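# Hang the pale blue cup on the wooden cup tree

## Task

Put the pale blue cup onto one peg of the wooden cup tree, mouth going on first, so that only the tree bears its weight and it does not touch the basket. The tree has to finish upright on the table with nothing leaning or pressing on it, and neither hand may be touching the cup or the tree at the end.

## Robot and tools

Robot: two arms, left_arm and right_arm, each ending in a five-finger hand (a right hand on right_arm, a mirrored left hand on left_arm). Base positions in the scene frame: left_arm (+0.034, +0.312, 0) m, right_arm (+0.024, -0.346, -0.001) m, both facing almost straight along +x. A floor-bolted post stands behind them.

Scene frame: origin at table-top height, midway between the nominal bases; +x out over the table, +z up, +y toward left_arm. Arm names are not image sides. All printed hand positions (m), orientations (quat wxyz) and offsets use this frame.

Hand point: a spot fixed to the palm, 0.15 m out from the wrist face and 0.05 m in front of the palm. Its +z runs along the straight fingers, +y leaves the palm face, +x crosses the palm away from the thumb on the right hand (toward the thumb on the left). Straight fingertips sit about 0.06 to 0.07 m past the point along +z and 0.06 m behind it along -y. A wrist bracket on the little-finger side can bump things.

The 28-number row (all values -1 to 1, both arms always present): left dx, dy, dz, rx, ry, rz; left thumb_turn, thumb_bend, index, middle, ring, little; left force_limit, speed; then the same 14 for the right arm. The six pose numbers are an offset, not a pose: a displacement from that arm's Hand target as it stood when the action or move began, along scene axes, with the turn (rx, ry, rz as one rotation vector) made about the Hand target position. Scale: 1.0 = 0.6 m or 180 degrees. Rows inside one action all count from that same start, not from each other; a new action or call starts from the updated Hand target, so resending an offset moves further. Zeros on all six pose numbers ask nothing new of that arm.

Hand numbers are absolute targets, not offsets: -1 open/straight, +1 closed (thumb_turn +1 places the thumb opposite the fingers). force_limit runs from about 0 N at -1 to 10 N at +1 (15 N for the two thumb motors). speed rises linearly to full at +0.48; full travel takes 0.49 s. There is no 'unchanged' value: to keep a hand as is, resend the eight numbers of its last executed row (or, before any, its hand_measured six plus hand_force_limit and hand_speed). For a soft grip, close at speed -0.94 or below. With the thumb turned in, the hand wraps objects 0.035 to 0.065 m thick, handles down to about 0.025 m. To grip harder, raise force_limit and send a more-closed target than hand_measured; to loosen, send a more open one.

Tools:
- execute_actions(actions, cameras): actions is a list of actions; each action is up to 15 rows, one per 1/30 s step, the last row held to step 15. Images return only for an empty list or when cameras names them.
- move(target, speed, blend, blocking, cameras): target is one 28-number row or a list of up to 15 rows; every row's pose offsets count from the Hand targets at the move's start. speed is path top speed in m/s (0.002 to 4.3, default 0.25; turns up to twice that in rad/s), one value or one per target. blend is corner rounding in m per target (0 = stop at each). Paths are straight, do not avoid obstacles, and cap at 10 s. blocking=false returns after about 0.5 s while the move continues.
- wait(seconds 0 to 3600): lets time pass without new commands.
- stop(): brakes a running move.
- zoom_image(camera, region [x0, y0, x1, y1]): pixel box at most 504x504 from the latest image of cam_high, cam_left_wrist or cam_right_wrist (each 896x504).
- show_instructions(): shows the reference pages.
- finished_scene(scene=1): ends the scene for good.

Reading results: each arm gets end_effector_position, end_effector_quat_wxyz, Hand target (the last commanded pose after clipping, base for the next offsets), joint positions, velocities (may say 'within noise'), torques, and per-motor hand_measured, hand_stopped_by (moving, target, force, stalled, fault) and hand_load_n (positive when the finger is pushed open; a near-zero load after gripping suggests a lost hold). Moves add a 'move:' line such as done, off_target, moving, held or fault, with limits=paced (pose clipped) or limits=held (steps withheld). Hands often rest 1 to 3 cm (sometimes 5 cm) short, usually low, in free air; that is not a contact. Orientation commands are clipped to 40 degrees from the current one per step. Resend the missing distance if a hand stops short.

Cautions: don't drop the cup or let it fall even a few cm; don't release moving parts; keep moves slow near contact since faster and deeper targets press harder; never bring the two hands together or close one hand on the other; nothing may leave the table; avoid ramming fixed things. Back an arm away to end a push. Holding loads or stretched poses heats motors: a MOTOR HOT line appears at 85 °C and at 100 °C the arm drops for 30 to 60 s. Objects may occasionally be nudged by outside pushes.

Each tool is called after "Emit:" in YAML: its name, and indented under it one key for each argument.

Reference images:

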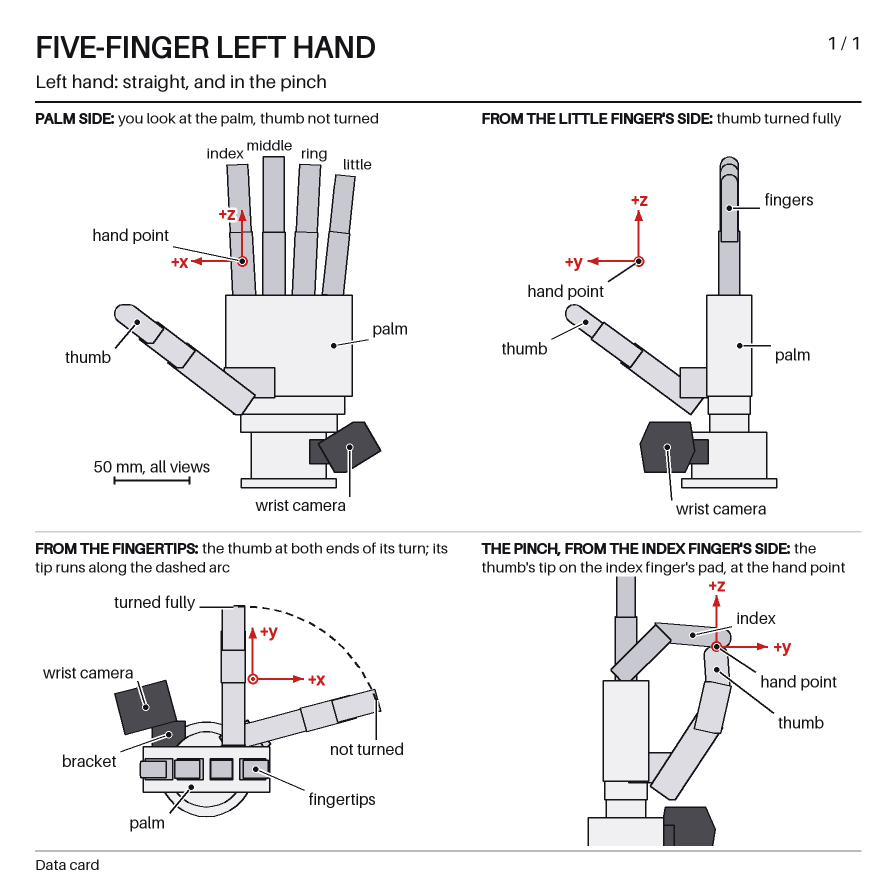

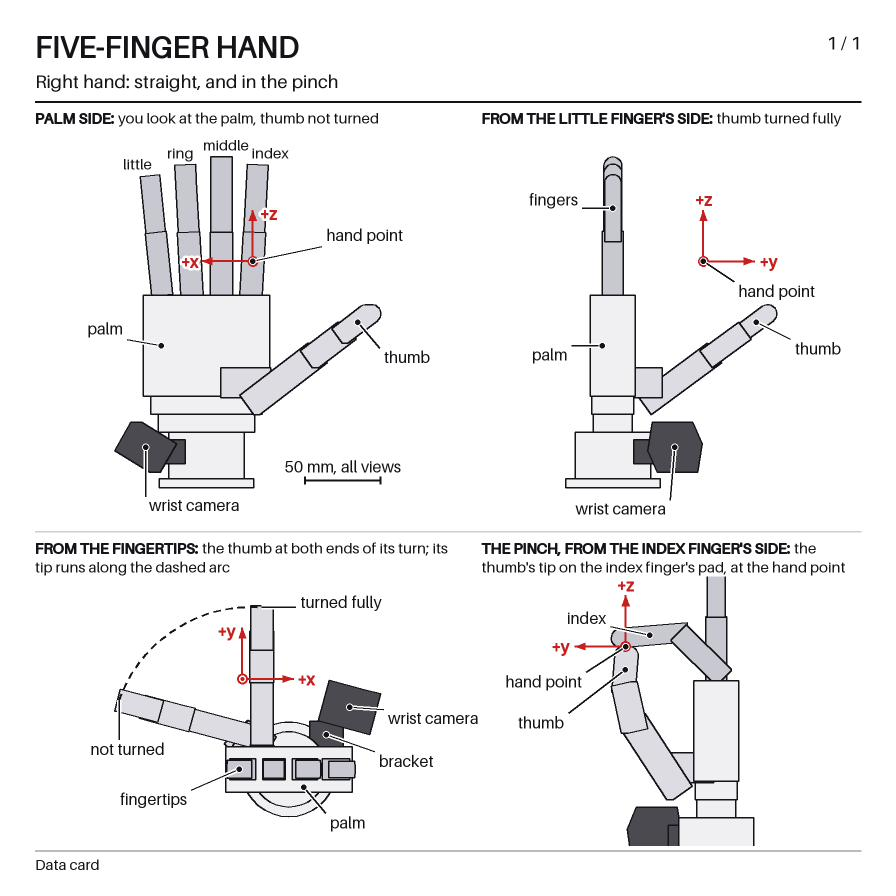

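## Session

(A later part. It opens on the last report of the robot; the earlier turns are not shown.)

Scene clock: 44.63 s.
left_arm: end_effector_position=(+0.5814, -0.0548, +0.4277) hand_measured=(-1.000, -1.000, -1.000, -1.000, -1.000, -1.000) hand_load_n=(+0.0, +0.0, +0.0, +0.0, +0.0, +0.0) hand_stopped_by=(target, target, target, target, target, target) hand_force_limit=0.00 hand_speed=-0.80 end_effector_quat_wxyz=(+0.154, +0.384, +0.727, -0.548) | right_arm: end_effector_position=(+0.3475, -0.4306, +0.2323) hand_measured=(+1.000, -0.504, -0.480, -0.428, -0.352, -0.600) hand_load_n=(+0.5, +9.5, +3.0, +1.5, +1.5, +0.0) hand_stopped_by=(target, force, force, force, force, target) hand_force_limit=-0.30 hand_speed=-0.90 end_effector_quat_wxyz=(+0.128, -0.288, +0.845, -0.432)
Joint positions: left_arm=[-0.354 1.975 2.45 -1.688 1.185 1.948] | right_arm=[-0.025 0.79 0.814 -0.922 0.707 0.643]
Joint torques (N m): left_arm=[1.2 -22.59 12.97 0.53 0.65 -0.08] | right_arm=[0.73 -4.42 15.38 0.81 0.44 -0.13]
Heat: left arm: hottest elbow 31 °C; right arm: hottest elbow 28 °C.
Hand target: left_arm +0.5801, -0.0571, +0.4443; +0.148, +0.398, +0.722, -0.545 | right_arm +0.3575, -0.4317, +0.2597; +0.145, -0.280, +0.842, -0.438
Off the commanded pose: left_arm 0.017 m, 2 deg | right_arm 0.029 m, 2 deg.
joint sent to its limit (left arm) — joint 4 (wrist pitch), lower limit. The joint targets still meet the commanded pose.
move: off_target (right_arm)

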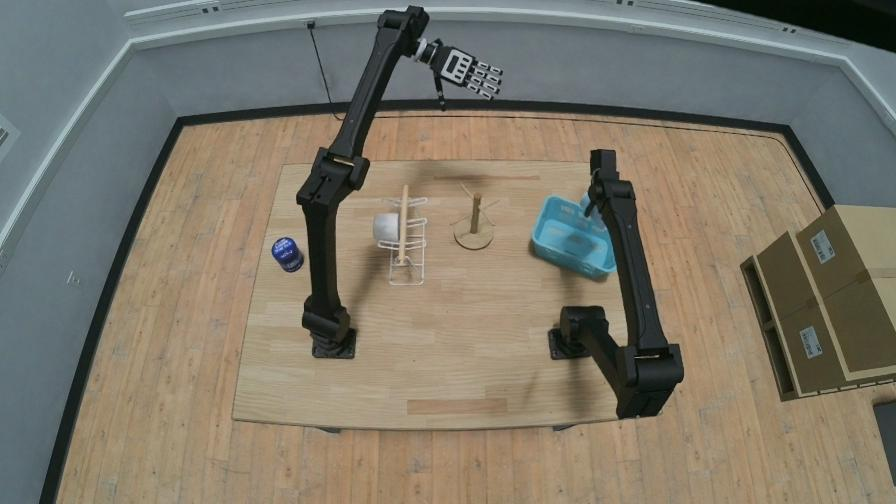

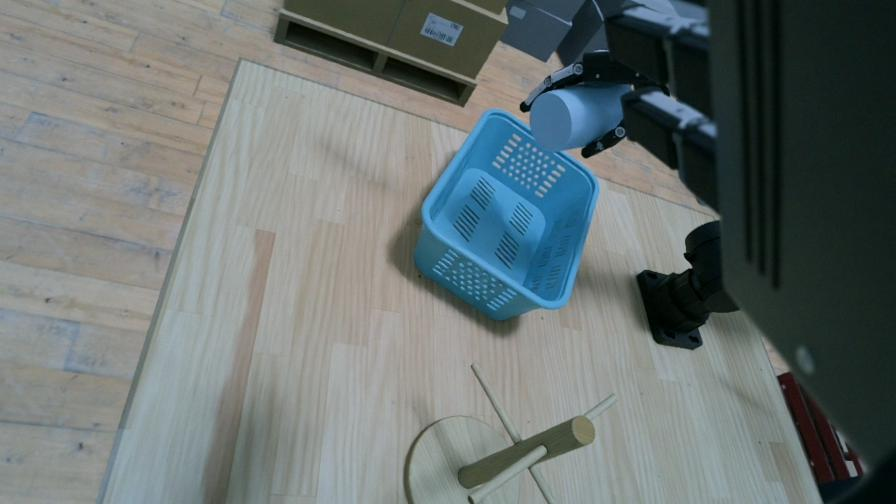

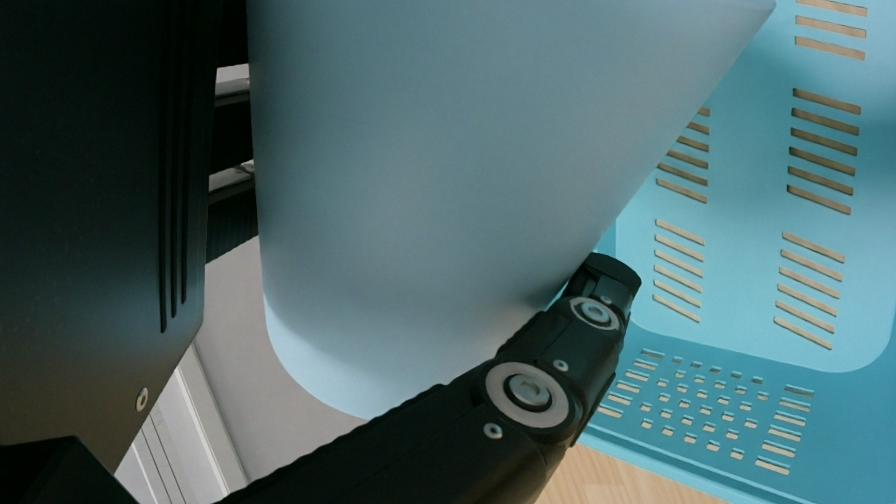

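Emit:
move:
  target: [-0.133,0.083,0,0,0,0,-1,-1,-1,-1,-1,-1,0,-0.8,0.004,0.086,0.034,0.0096,0.0606,0.488,1,-0.5,0.01,0.01,0.0,-0.6,-0.3,-0.9]
  speed: 0.25
  cameras: ["all"]

Scene clock: 49.83 s.
left_arm: end_effector_position=(+0.4989, -0.0124, +0.4394) hand_measured=(-1.000, -1.000, -1.000, -1.000, -1.000, -1.000) hand_load_n=(+0.0, +0.0, +0.0, +0.0, +0.0, +0.0) hand_stopped_by=(target, target, target, target, target, target) hand_force_limit=0.00 hand_speed=-0.80 end_effector_quat_wxyz=(+0.144, +0.382, +0.731, -0.547) | right_arm: end_effector_position=(+0.3492, -0.3735, +0.2586) hand_measured=(+1.000, -0.504, -0.480, -0.428, -0.352, -0.600) hand_load_n=(+0.5, +9.5, +3.0, +1.5, +1.5, +0.0) hand_stopped_by=(target, force, force, force, force, target) hand_force_limit=-0.30 hand_speed=-0.90 end_effector_quat_wxyz=(-0.335, +0.819, -0.438, +0.157)
Joint positions: left_arm=[-0.333 1.697 2.085 -1.688 1.187 2.019] | right_arm=[-0.391 1.015 1.066 -1.162 -0.628 -0.818]
Joint torques (N m): left_arm=[1.96 -20.42 8.31 1.13 0.68 0.15] | right_arm=[0.5 -6.77 15.02 0.47 -0.65 -0.17]
Heat: left arm: hottest elbow 30 °C; right arm: hottest elbow 29 °C.
Hand target: left_arm +0.5003, -0.0074, +0.4442; +0.148, +0.398, +0.722, -0.545 | right_arm +0.3599, -0.3801, +0.2803; -0.339, +0.819, -0.427, +0.177
Off the commanded pose: left_arm 0.007 m, 2 deg | right_arm 0.025 m, 3 deg.
joint sent to its limit (left arm) — joint 6 (wrist roll), upper limit. The joint targets still meet the commanded pose.
move: off_target (right_arm)

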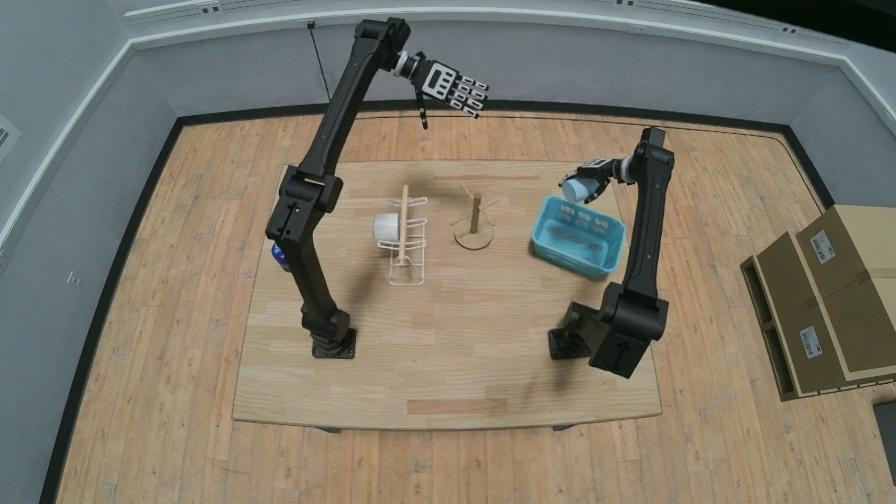

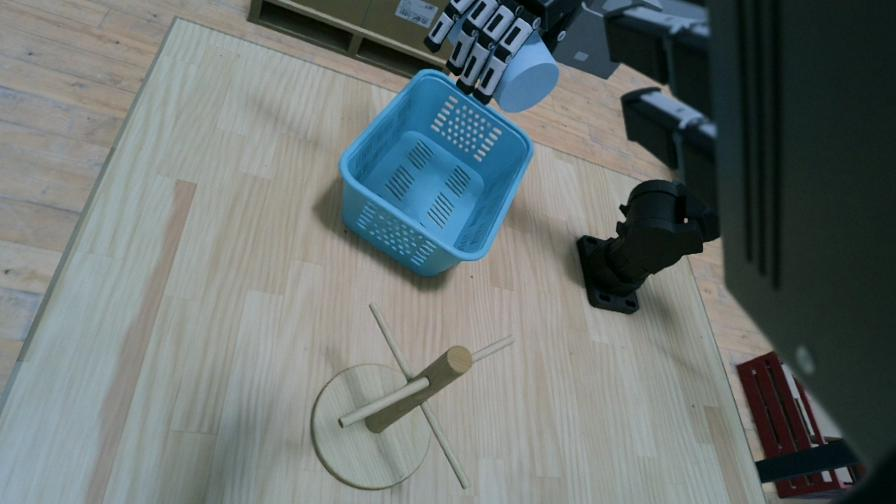

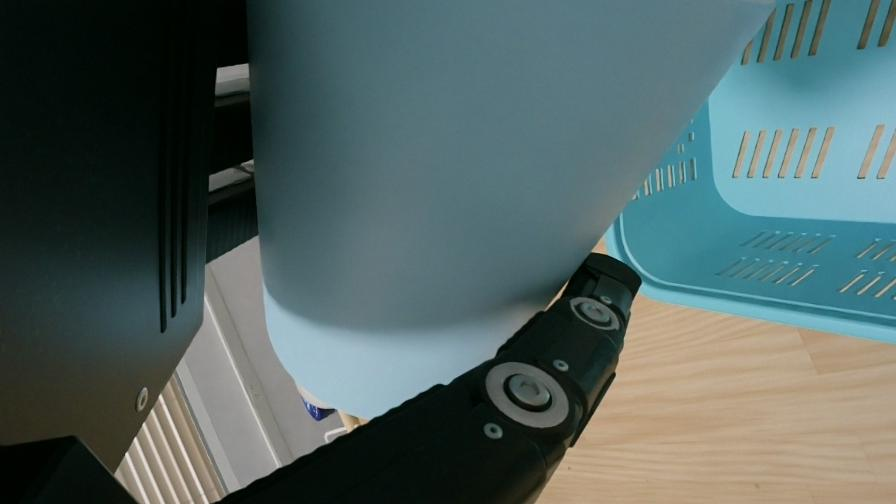

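Emit:
move:
  target: [0,0,0,0,0,0,-1,-1,-1,-1,-1,-1,0,-0.8,-0.217,0.167,0,-0.0682,0.009,0.526,1,-0.5,0.01,0.01,0.0,-0.6,-0.3,-0.9]
  speed: 0.25
  cameras: ["all"]

Scene clock: 54.17 s.
left_arm: end_effector_position=(+0.4989, -0.0124, +0.4394) hand_measured=(-1.000, -1.000, -1.000, -1.000, -1.000, -1.000) hand_load_n=(+0.0, +0.0, +0.0, +0.0, -0.5, +0.0) hand_stopped_by=(target, target, target, target, target, target) hand_force_limit=0.00 hand_speed=-0.80 end_effector_quat_wxyz=(+0.144, +0.382, +0.731, -0.547) | right_arm: end_effector_position=(+0.2325, -0.2800, +0.2773) hand_measured=(+1.000, -0.504, -0.480, -0.428, -0.352, -0.600) hand_load_n=(+0.5, +9.5, +3.5, +2.0, +1.5, +0.0) hand_stopped_by=(target, force, force, force, force, target) hand_force_limit=-0.30 hand_speed=-0.90 end_effector_quat_wxyz=(-0.195, +0.941, +0.267, +0.075)
Joint positions: left_arm=[-0.333 1.697 2.085 -1.688 1.187 2.019] | right_arm=[0.232 0.846 1.103 -1.683 -0.397 -1.852]
Joint torques (N m): left_arm=[1.67 -20.54 8.5 1.03 0.64 0.12] | right_arm=[1.67 -4.66 9.85 -0.03 -0.28 -0.16]
Heat: left arm: hottest elbow 30 °C; right arm: hottest elbow 29 °C.
Hand target: left_arm +0.5003, -0.0074, +0.4442; +0.148, +0.398, +0.722, -0.545 | right_arm +0.2297, -0.2798, +0.2802; -0.275, +0.899, +0.327, -0.099
Off the commanded pose: left_arm 0.007 m, 2 deg | right_arm 0.004 m, 24 deg.
joint sent to its limit (left arm) — joint 6 (wrist roll), upper limit. The joint targets still meet the commanded pose.
joint sent to its limit (right arm) — joint 4 (wrist pitch), lower limit. The joint targets are off in orientation, not in position.
move: off_target (right_arm)

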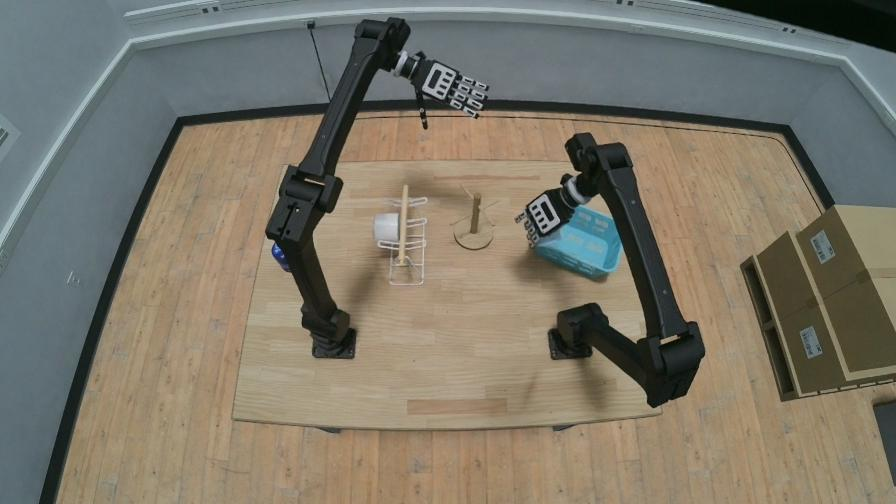

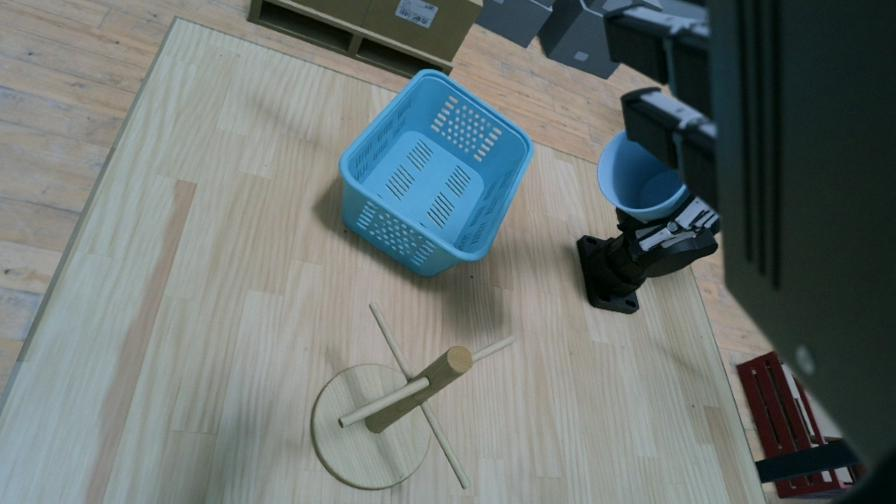

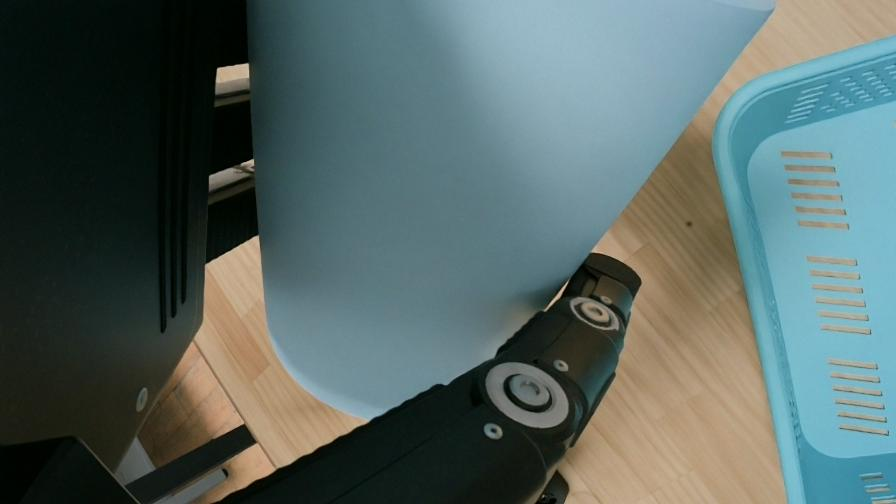

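Emit:
move:
  target: [0,0,0,0,0,0,-1,-1,-1,-1,-1,-1,0,-0.8,-0.008,0.1,-0.15,0,0,0,1,-0.5,0.01,0.01,0.0,-0.6,-0.3,-0.9]
  speed: 0.12
  cameras: ["all"]

Emit:
zoom_image:
  camera: "cam_left_wrist"
  region: [300, 120, 740, 400]

Emit:
zoom_image:
  camera: "cam_high"
  region: [430, 130, 630, 290]

Scene clock: 56.73 s.
left_arm: end_effector_position=(+0.4989, -0.0124, +0.4394) hand_measured=(-1.000, -1.000, -1.000, -1.000, -1.000, -1.000) hand_load_n=(+0.0, +0.0, +0.0, +0.0, +0.0, +0.0) hand_stopped_by=(target, target, target, target, target, target) hand_force_limit=0.00 hand_speed=-0.80 end_effector_quat_wxyz=(+0.144, +0.382, +0.731, -0.547) | right_arm: end_effector_position=(+0.2215, -0.2246, +0.1899) hand_measured=(+1.000, -0.504, -0.480, -0.428, -0.352, -0.600) hand_load_n=(+0.5, +9.5, +3.5, +2.0, +1.5, +0.0) hand_stopped_by=(target, force, force, force, force, target) hand_force_limit=-0.30 hand_speed=-0.90 end_effector_quat_wxyz=(-0.271, +0.903, +0.315, -0.105)
Joint positions: left_arm=[-0.333 1.697 2.085 -1.688 1.187 2.019] | right_arm=[0.349 1.114 1.002 -1.683 -0.55 -1.947]
Joint torques (N m): left_arm=[1.32 -20.25 8.5 1.13 0.67 0.21] | right_arm=[1.67 -7.18 9.48 0.02 -0.61 -0.17]
Heat: left arm: hottest elbow 30 °C; right arm: hottest elbow 29 °C.
Hand target: left_arm +0.5003, -0.0074, +0.4442; +0.148, +0.398, +0.722, -0.545 | right_arm +0.2249, -0.2199, +0.1902; -0.275, +0.899, +0.327, -0.099
Off the commanded pose: left_arm 0.007 m, 2 deg | right_arm 0.006 m, 2 deg.
joint sent to its limit (left arm) — joint 6 (wrist roll), upper limit. The joint targets still meet the commanded pose.
move: done

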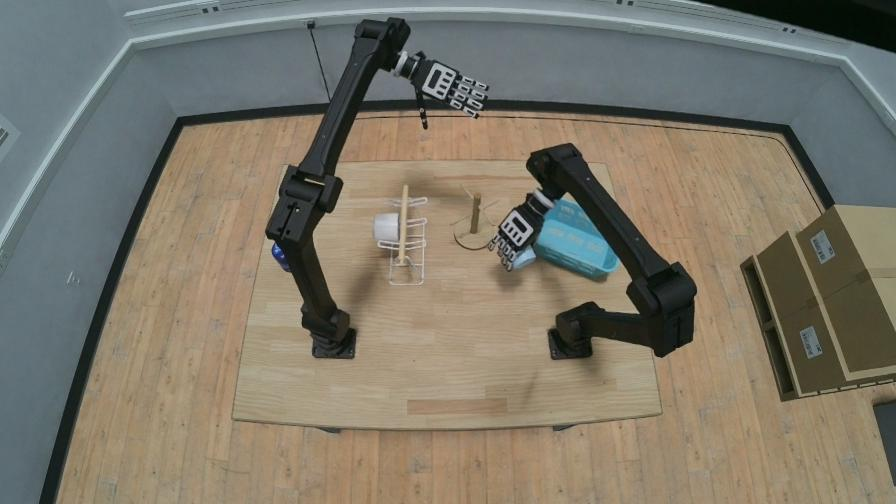

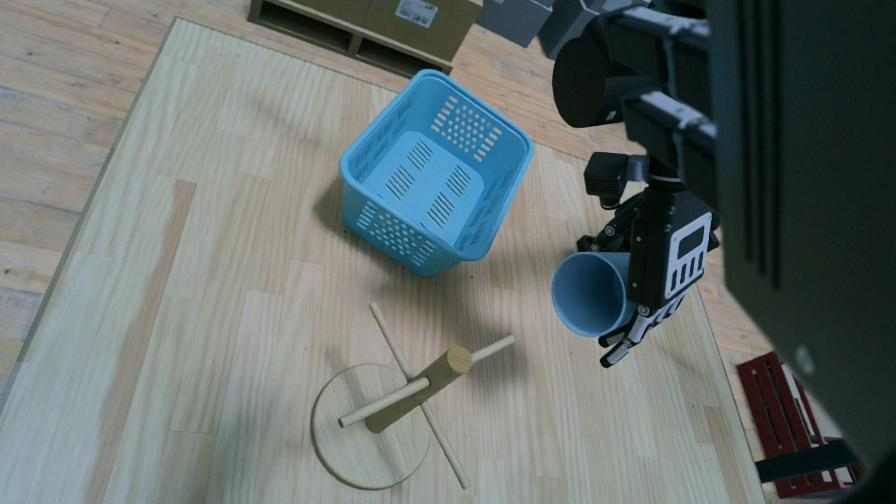

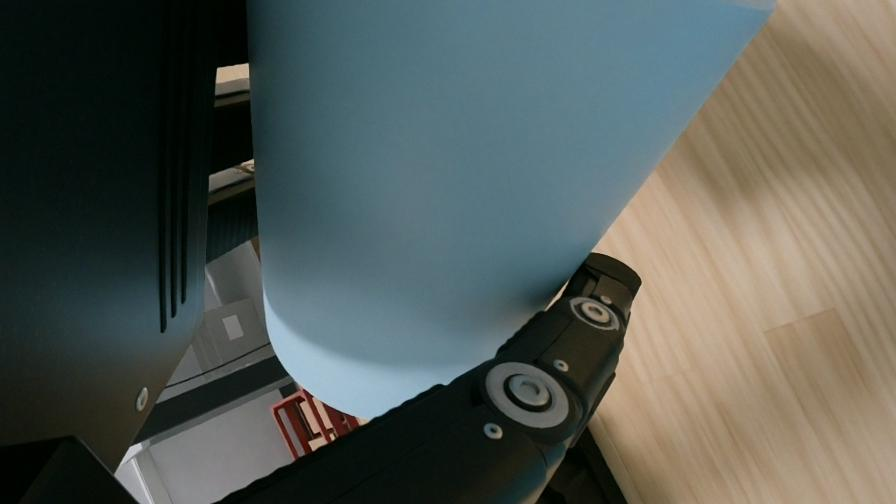

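Scaled by 1.145 from the camera's image (finer frame: 1280x720).

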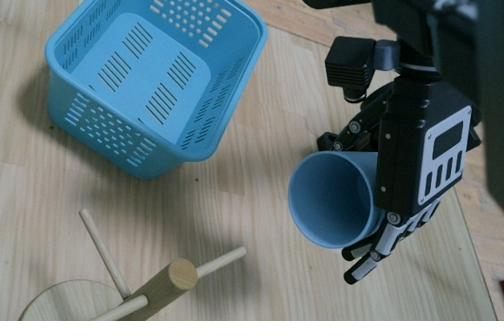

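Scaled by 2.520 from the camera's image (finer frame: 1280x720).

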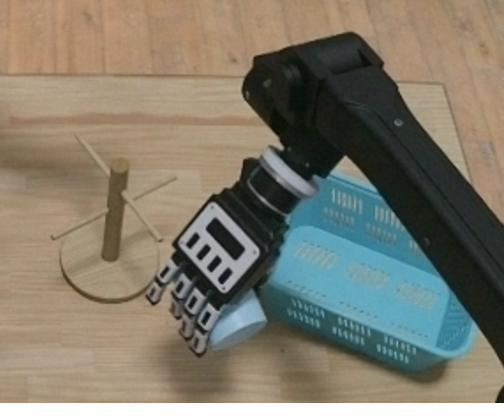

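Emit:
zoom_image:
  camera: "cam_high"
  region: [440, 180, 560, 290]

Emit:
zoom_image:
  camera: "cam_left_wrist"
  region: [440, 200, 700, 400]

Scaled by 4.200 from the camera's image (finer frame: 1280x720).

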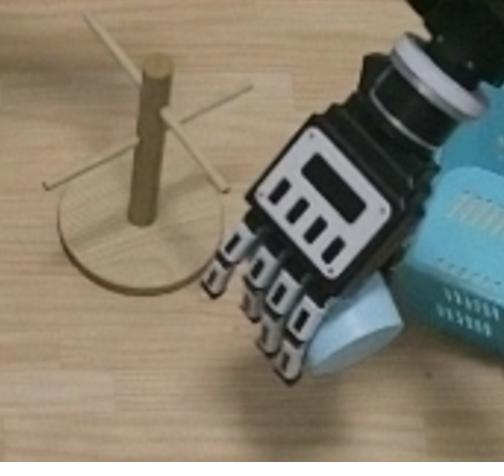

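Scaled by 1.938 from the camera's image (finer frame: 1280x720).

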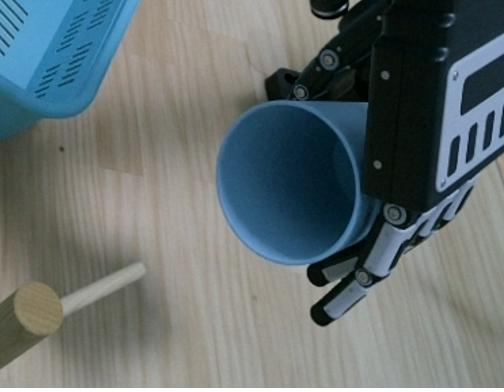

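Emit:
move:
  target: [0,0,0,0,0,0,-1,-1,-1,-1,-1,-1,0,-0.8,0.025,0.018,-0.05,-0.068,0.101,0,1,-0.5,0.01,0.01,0.0,-0.6,-0.3,-0.9]
  speed: 0.1
  cameras: ["all"]

Emit:
zoom_image:
  camera: "cam_left_wrist"
  region: [440, 200, 700, 400]

Emit:
zoom_image:
  camera: "cam_high"
  region: [440, 180, 560, 290]

Scene clock: 62.17 s.
left_arm: end_effector_position=(+0.4989, -0.0124, +0.4394) hand_measured=(-1.000, -1.000, -1.000, -1.000, -1.000, -1.000) hand_load_n=(+0.0, +0.0, +0.0, +0.0, +0.0, +0.0) hand_stopped_by=(target, target, target, target, target, target) hand_force_limit=0.00 hand_speed=-0.80 end_effector_quat_wxyz=(+0.144, +0.382, +0.731, -0.547) | right_arm: end_effector_position=(+0.2285, -0.2164, +0.1478) hand_measured=(+1.000, -0.504, -0.480, -0.428, -0.352, -0.600) hand_load_n=(+0.5, +9.5, +3.0, +1.5, +1.5, -0.5) hand_stopped_by=(target, force, force, force, force, target) hand_force_limit=-0.30 hand_speed=-0.90 end_effector_quat_wxyz=(-0.215, +0.913, +0.256, -0.233)
Joint positions: left_arm=[-0.333 1.697 2.085 -1.688 1.187 2.019] | right_arm=[0.416 1.364 1.036 -1.683 -0.489 -1.803]
Joint torques (N m): left_arm=[1.44 -19.78 8.69 0.98 0.71 0.12] | right_arm=[1.73 -10.05 11.96 -1.2 -0.29 0.13]
Heat: left arm: hottest elbow 30 °C; right arm: hottest elbow 30 °C.
Hand target: left_arm +0.5003, -0.0074, +0.4442; +0.148, +0.398, +0.722, -0.545 | right_arm +0.2399, -0.2091, +0.1602; -0.226, +0.896, +0.267, -0.274
Off the commanded pose: left_arm 0.007 m, 2 deg | right_arm 0.018 m, 5 deg.
joint sent to its limit (left arm) — joint 6 (wrist roll), upper limit. The joint targets still meet the commanded pose.
joint sent to its limit (right arm) — joint 4 (wrist pitch), lower limit. The joint targets are off in orientation, not in position.
move: off_target (right_arm)

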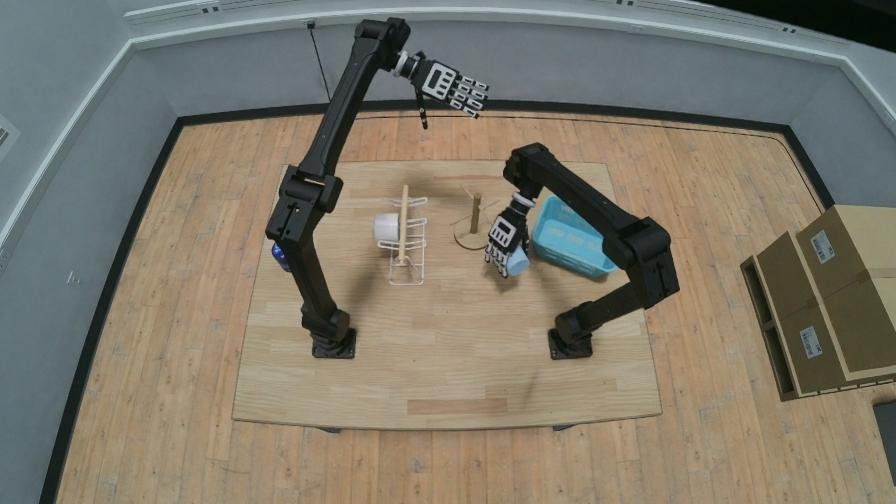

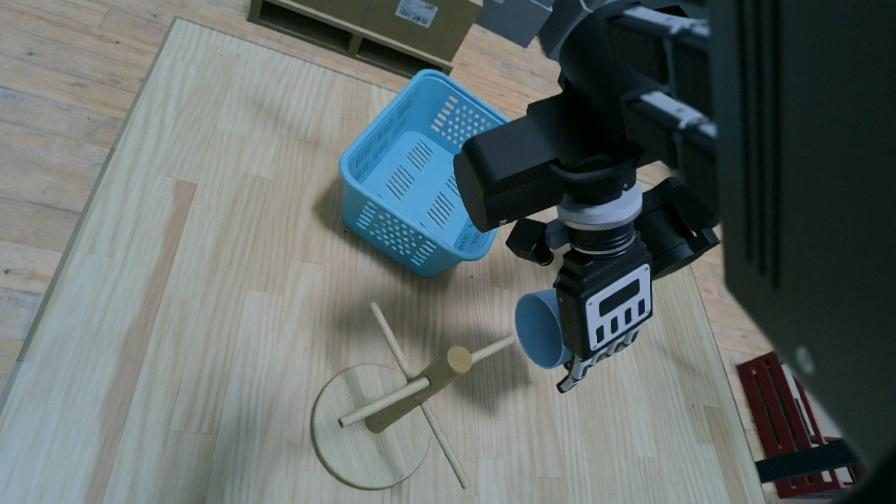

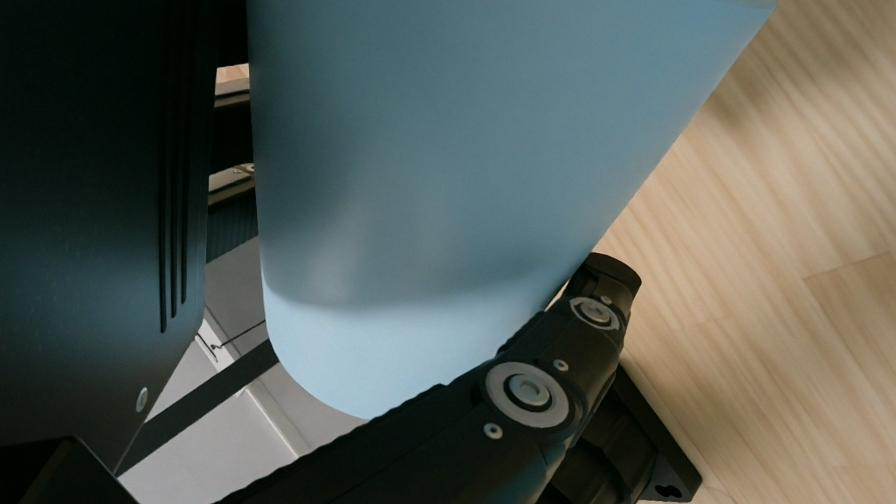

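Scaled by 1.938 from the camera's image (finer frame: 1280x720).

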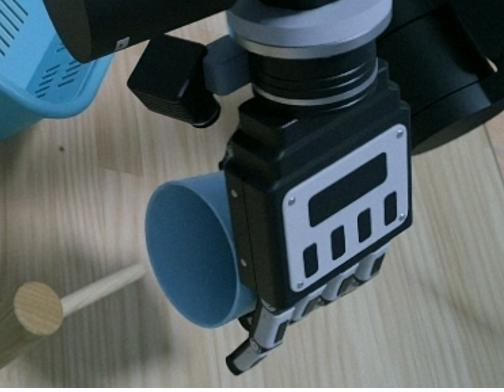

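Scaled by 4.200 from the camera's image (finer frame: 1280x720).

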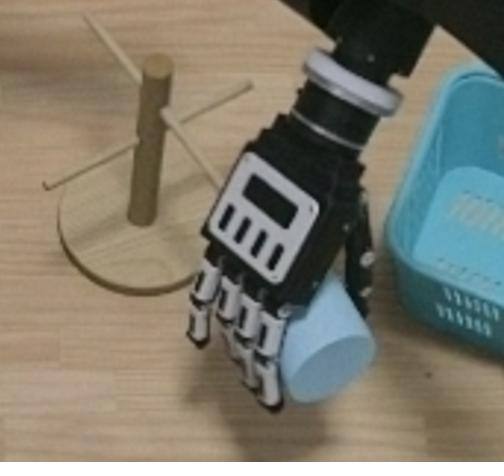

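Emit:
move:
  target: [0,0,0,0,0,0,-1,-1,-1,-1,-1,-1,0,-0.8,0.065,0.044,0.005,0,0,0,1,-0.5,0.01,0.01,0.0,-0.6,-0.3,-0.9]
  speed: 0.06
  cameras: ["all"]

Emit:
zoom_image:
  camera: "cam_left_wrist"
  region: [400, 220, 660, 420]

Emit:
zoom_image:
  camera: "cam_high"
  region: [440, 180, 560, 290]

Scene clock: 64.87 s.
left_arm: end_effector_position=(+0.4989, -0.0124, +0.4394) hand_measured=(-1.000, -1.000, -1.000, -1.000, -1.000, -1.000) hand_load_n=(+0.0, +0.0, +0.0, +0.0, +0.0, +0.0) hand_stopped_by=(target, target, target, target, target, target) hand_force_limit=0.00 hand_speed=-0.80 end_effector_quat_wxyz=(+0.144, +0.382, +0.731, -0.547) | right_arm: end_effector_position=(+0.2685, -0.1917, +0.1514) hand_measured=(+1.000, -0.504, -0.480, -0.428, -0.352, -0.600) hand_load_n=(+0.5, +9.5, +3.0, +1.5, +1.5, +0.0) hand_stopped_by=(target, force, force, force, force, target) hand_force_limit=-0.30 hand_speed=-0.90 end_effector_quat_wxyz=(-0.216, +0.914, +0.258, -0.229)
Joint positions: left_arm=[-0.333 1.697 2.085 -1.688 1.187 2.019] | right_arm=[0.431 1.473 1.162 -1.683 -0.496 -1.788]
Joint torques (N m): left_arm=[1.38 -19.9 8.62 1.1 0.65 0.17] | right_arm=[1.67 -12.04 12.03 -1.18 -0.54 0.09]
Heat: left arm: hottest elbow 30 °C; right arm: hottest elbow 30 °C.
Hand target: left_arm +0.5003, -0.0074, +0.4442; +0.148, +0.398, +0.722, -0.545 | right_arm +0.2790, -0.1827, +0.1633; -0.226, +0.896, +0.267, -0.274
Off the commanded pose: left_arm 0.007 m, 2 deg | right_arm 0.018 m, 6 deg.
joint sent to its limit (left arm) — joint 6 (wrist roll), upper limit. The joint targets still meet the commanded pose.
joint sent to its limit (right arm) — joint 4 (wrist pitch), lower limit. The joint targets are off in orientation, not in position.
move: off_target (right_arm)

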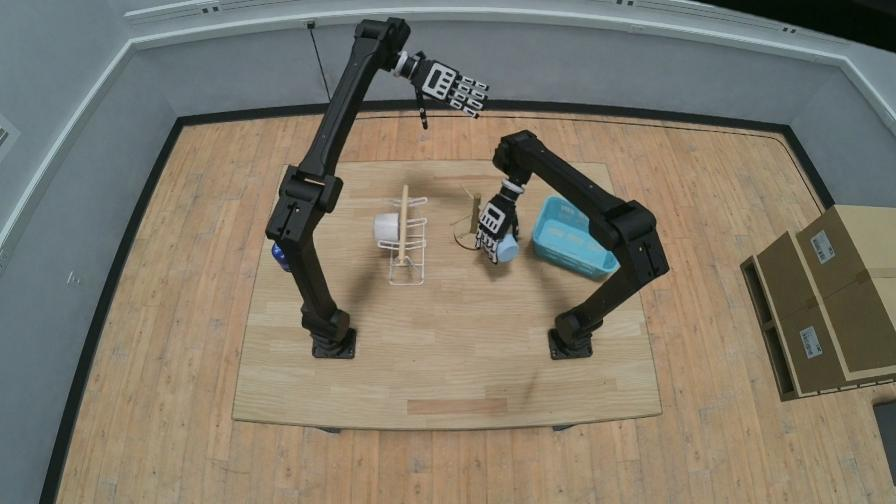

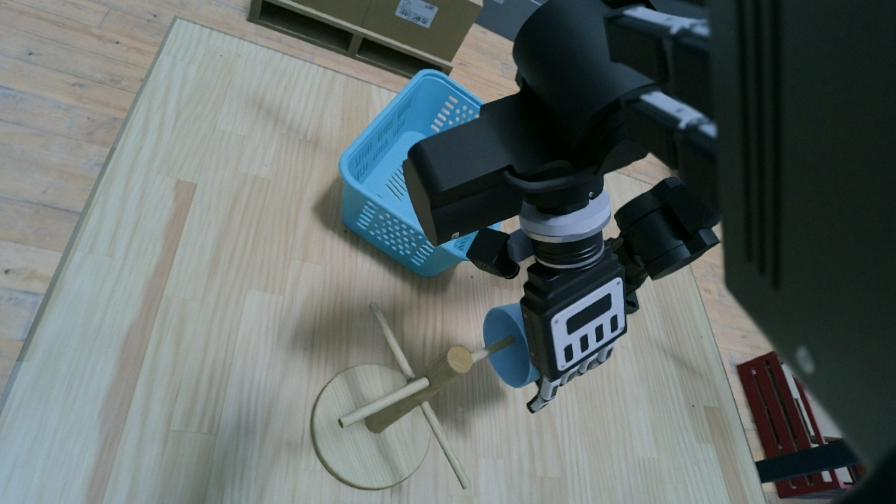

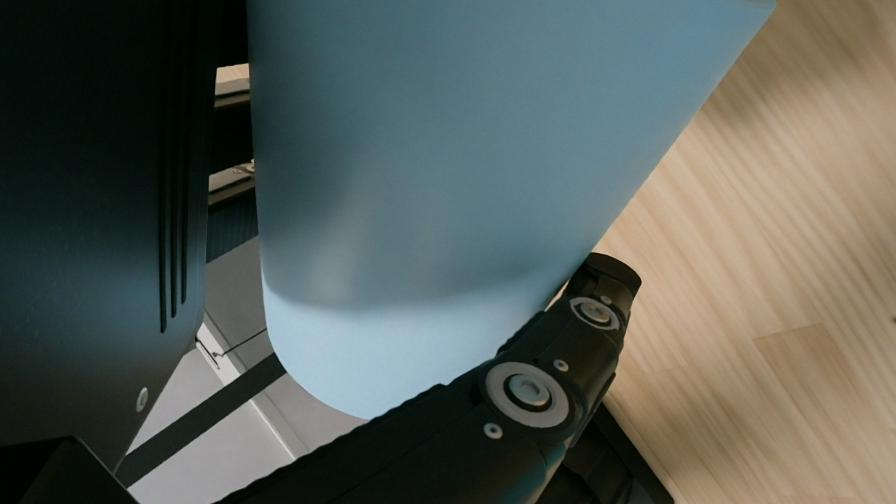

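Scaled by 1.938 from the camera's image (finer frame: 1280x720).

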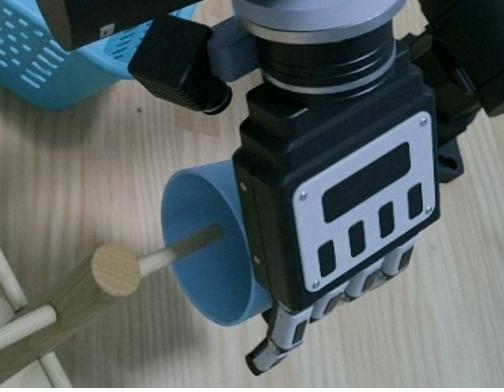

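Scaled by 4.200 from the camera's image (finer frame: 1280x720).

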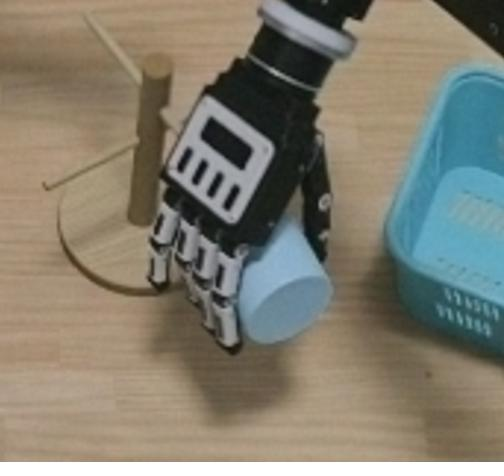

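Emit:
move:
  target: [0,0,0,0,0,0,-1,-1,-1,-1,-1,-1,0,-0.8,0.062,0.020,0,0,0,0.039,1,-0.5,0.01,0.01,0.0,-0.6,-0.3,-0.9]
  speed: 0.05
  cameras: ["all"]

Emit:
zoom_image:
  camera: "cam_left_wrist"
  region: [400, 220, 660, 420]

Emit:
zoom_image:
  camera: "cam_high"
  region: [440, 180, 560, 290]

Scene clock: 68.37 s.
left_arm: end_effector_position=(+0.4989, -0.0124, +0.4394) hand_measured=(-1.000, -1.000, -1.000, -1.000, -1.000, -1.000) hand_load_n=(-0.5, +0.0, -0.5, +0.0, +0.0, +0.0) hand_stopped_by=(target, target, target, target, target, target) hand_force_limit=0.00 hand_speed=-0.80 end_effector_quat_wxyz=(+0.144, +0.382, +0.731, -0.547) | right_arm: end_effector_position=(+0.3036, -0.1795, +0.1527) hand_measured=(+1.000, -0.504, -0.480, -0.428, -0.352, -0.600) hand_load_n=(+0.5, +9.5, +3.0, +2.0, +2.0, +0.0) hand_stopped_by=(target, force, force, force, force, target) hand_force_limit=-0.30 hand_speed=-0.90 end_effector_quat_wxyz=(-0.196, +0.911, +0.295, -0.213)
Joint positions: left_arm=[-0.333 1.697 2.085 -1.688 1.187 2.019] | right_arm=[0.452 1.54 1.258 -1.683 -0.446 -1.825]
Joint torques (N m): left_arm=[1.73 -19.96 8.54 1.06 0.65 0.14] | right_arm=[1.73 -13.27 12.19 -1.14 -0.26 -0.19]
Heat: left arm: hottest elbow 30 °C; right arm: hottest elbow 30 °C.
Hand target: left_arm +0.5003, -0.0074, +0.4442; +0.148, +0.398, +0.722, -0.545 | right_arm +0.3161, -0.1706, +0.1633; -0.209, +0.878, +0.321, -0.287
Off the commanded pose: left_arm 0.007 m, 2 deg | right_arm 0.019 m, 10 deg.
joint sent to its limit (left arm) — joint 6 (wrist roll), upper limit. The joint targets still meet the commanded pose.
joint sent to its limit (right arm) — joint 4 (wrist pitch), lower limit. The joint targets are off in orientation, not in position.
move: off_target (right_arm)

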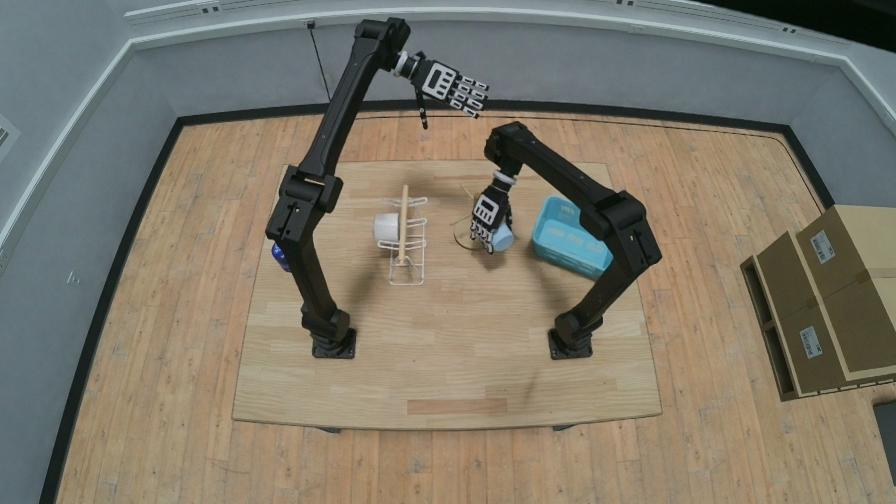

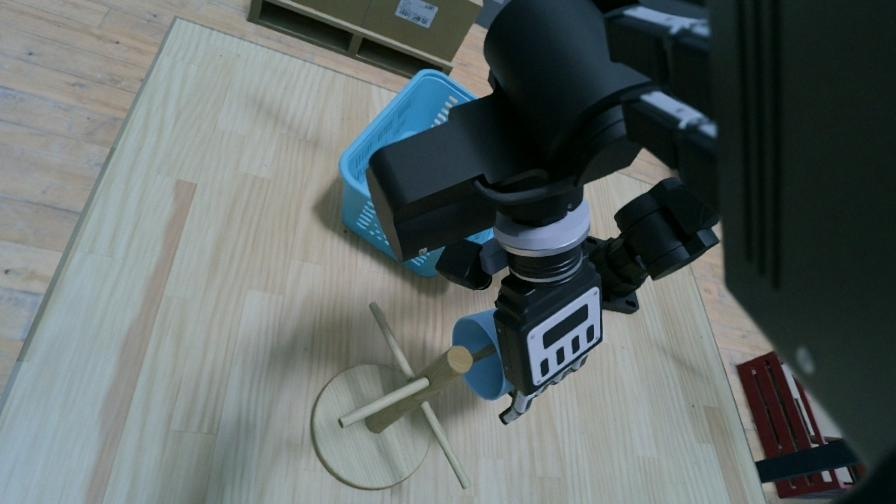

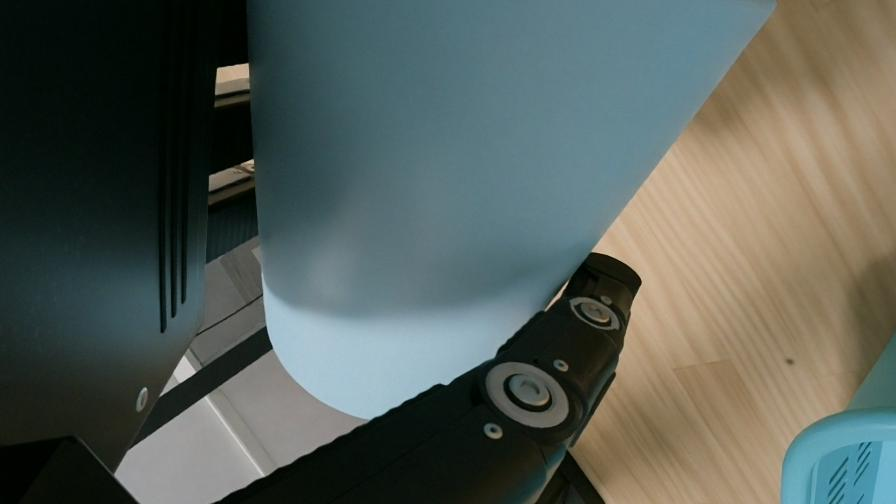

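Scaled by 1.938 from the camera's image (finer frame: 1280x720).

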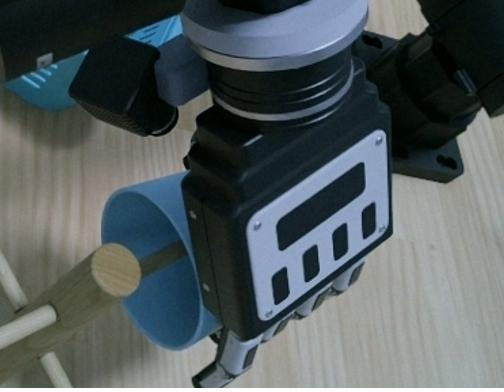

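Scaled by 4.200 from the camera's image (finer frame: 1280x720).

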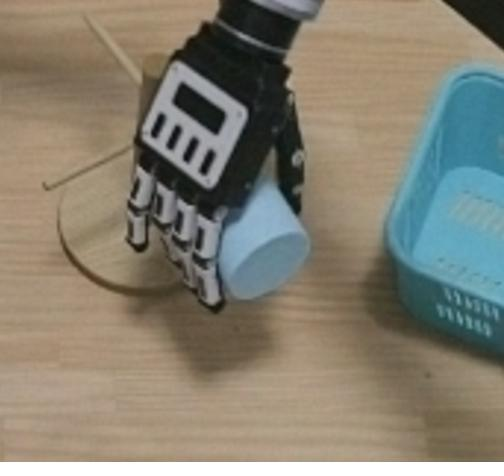

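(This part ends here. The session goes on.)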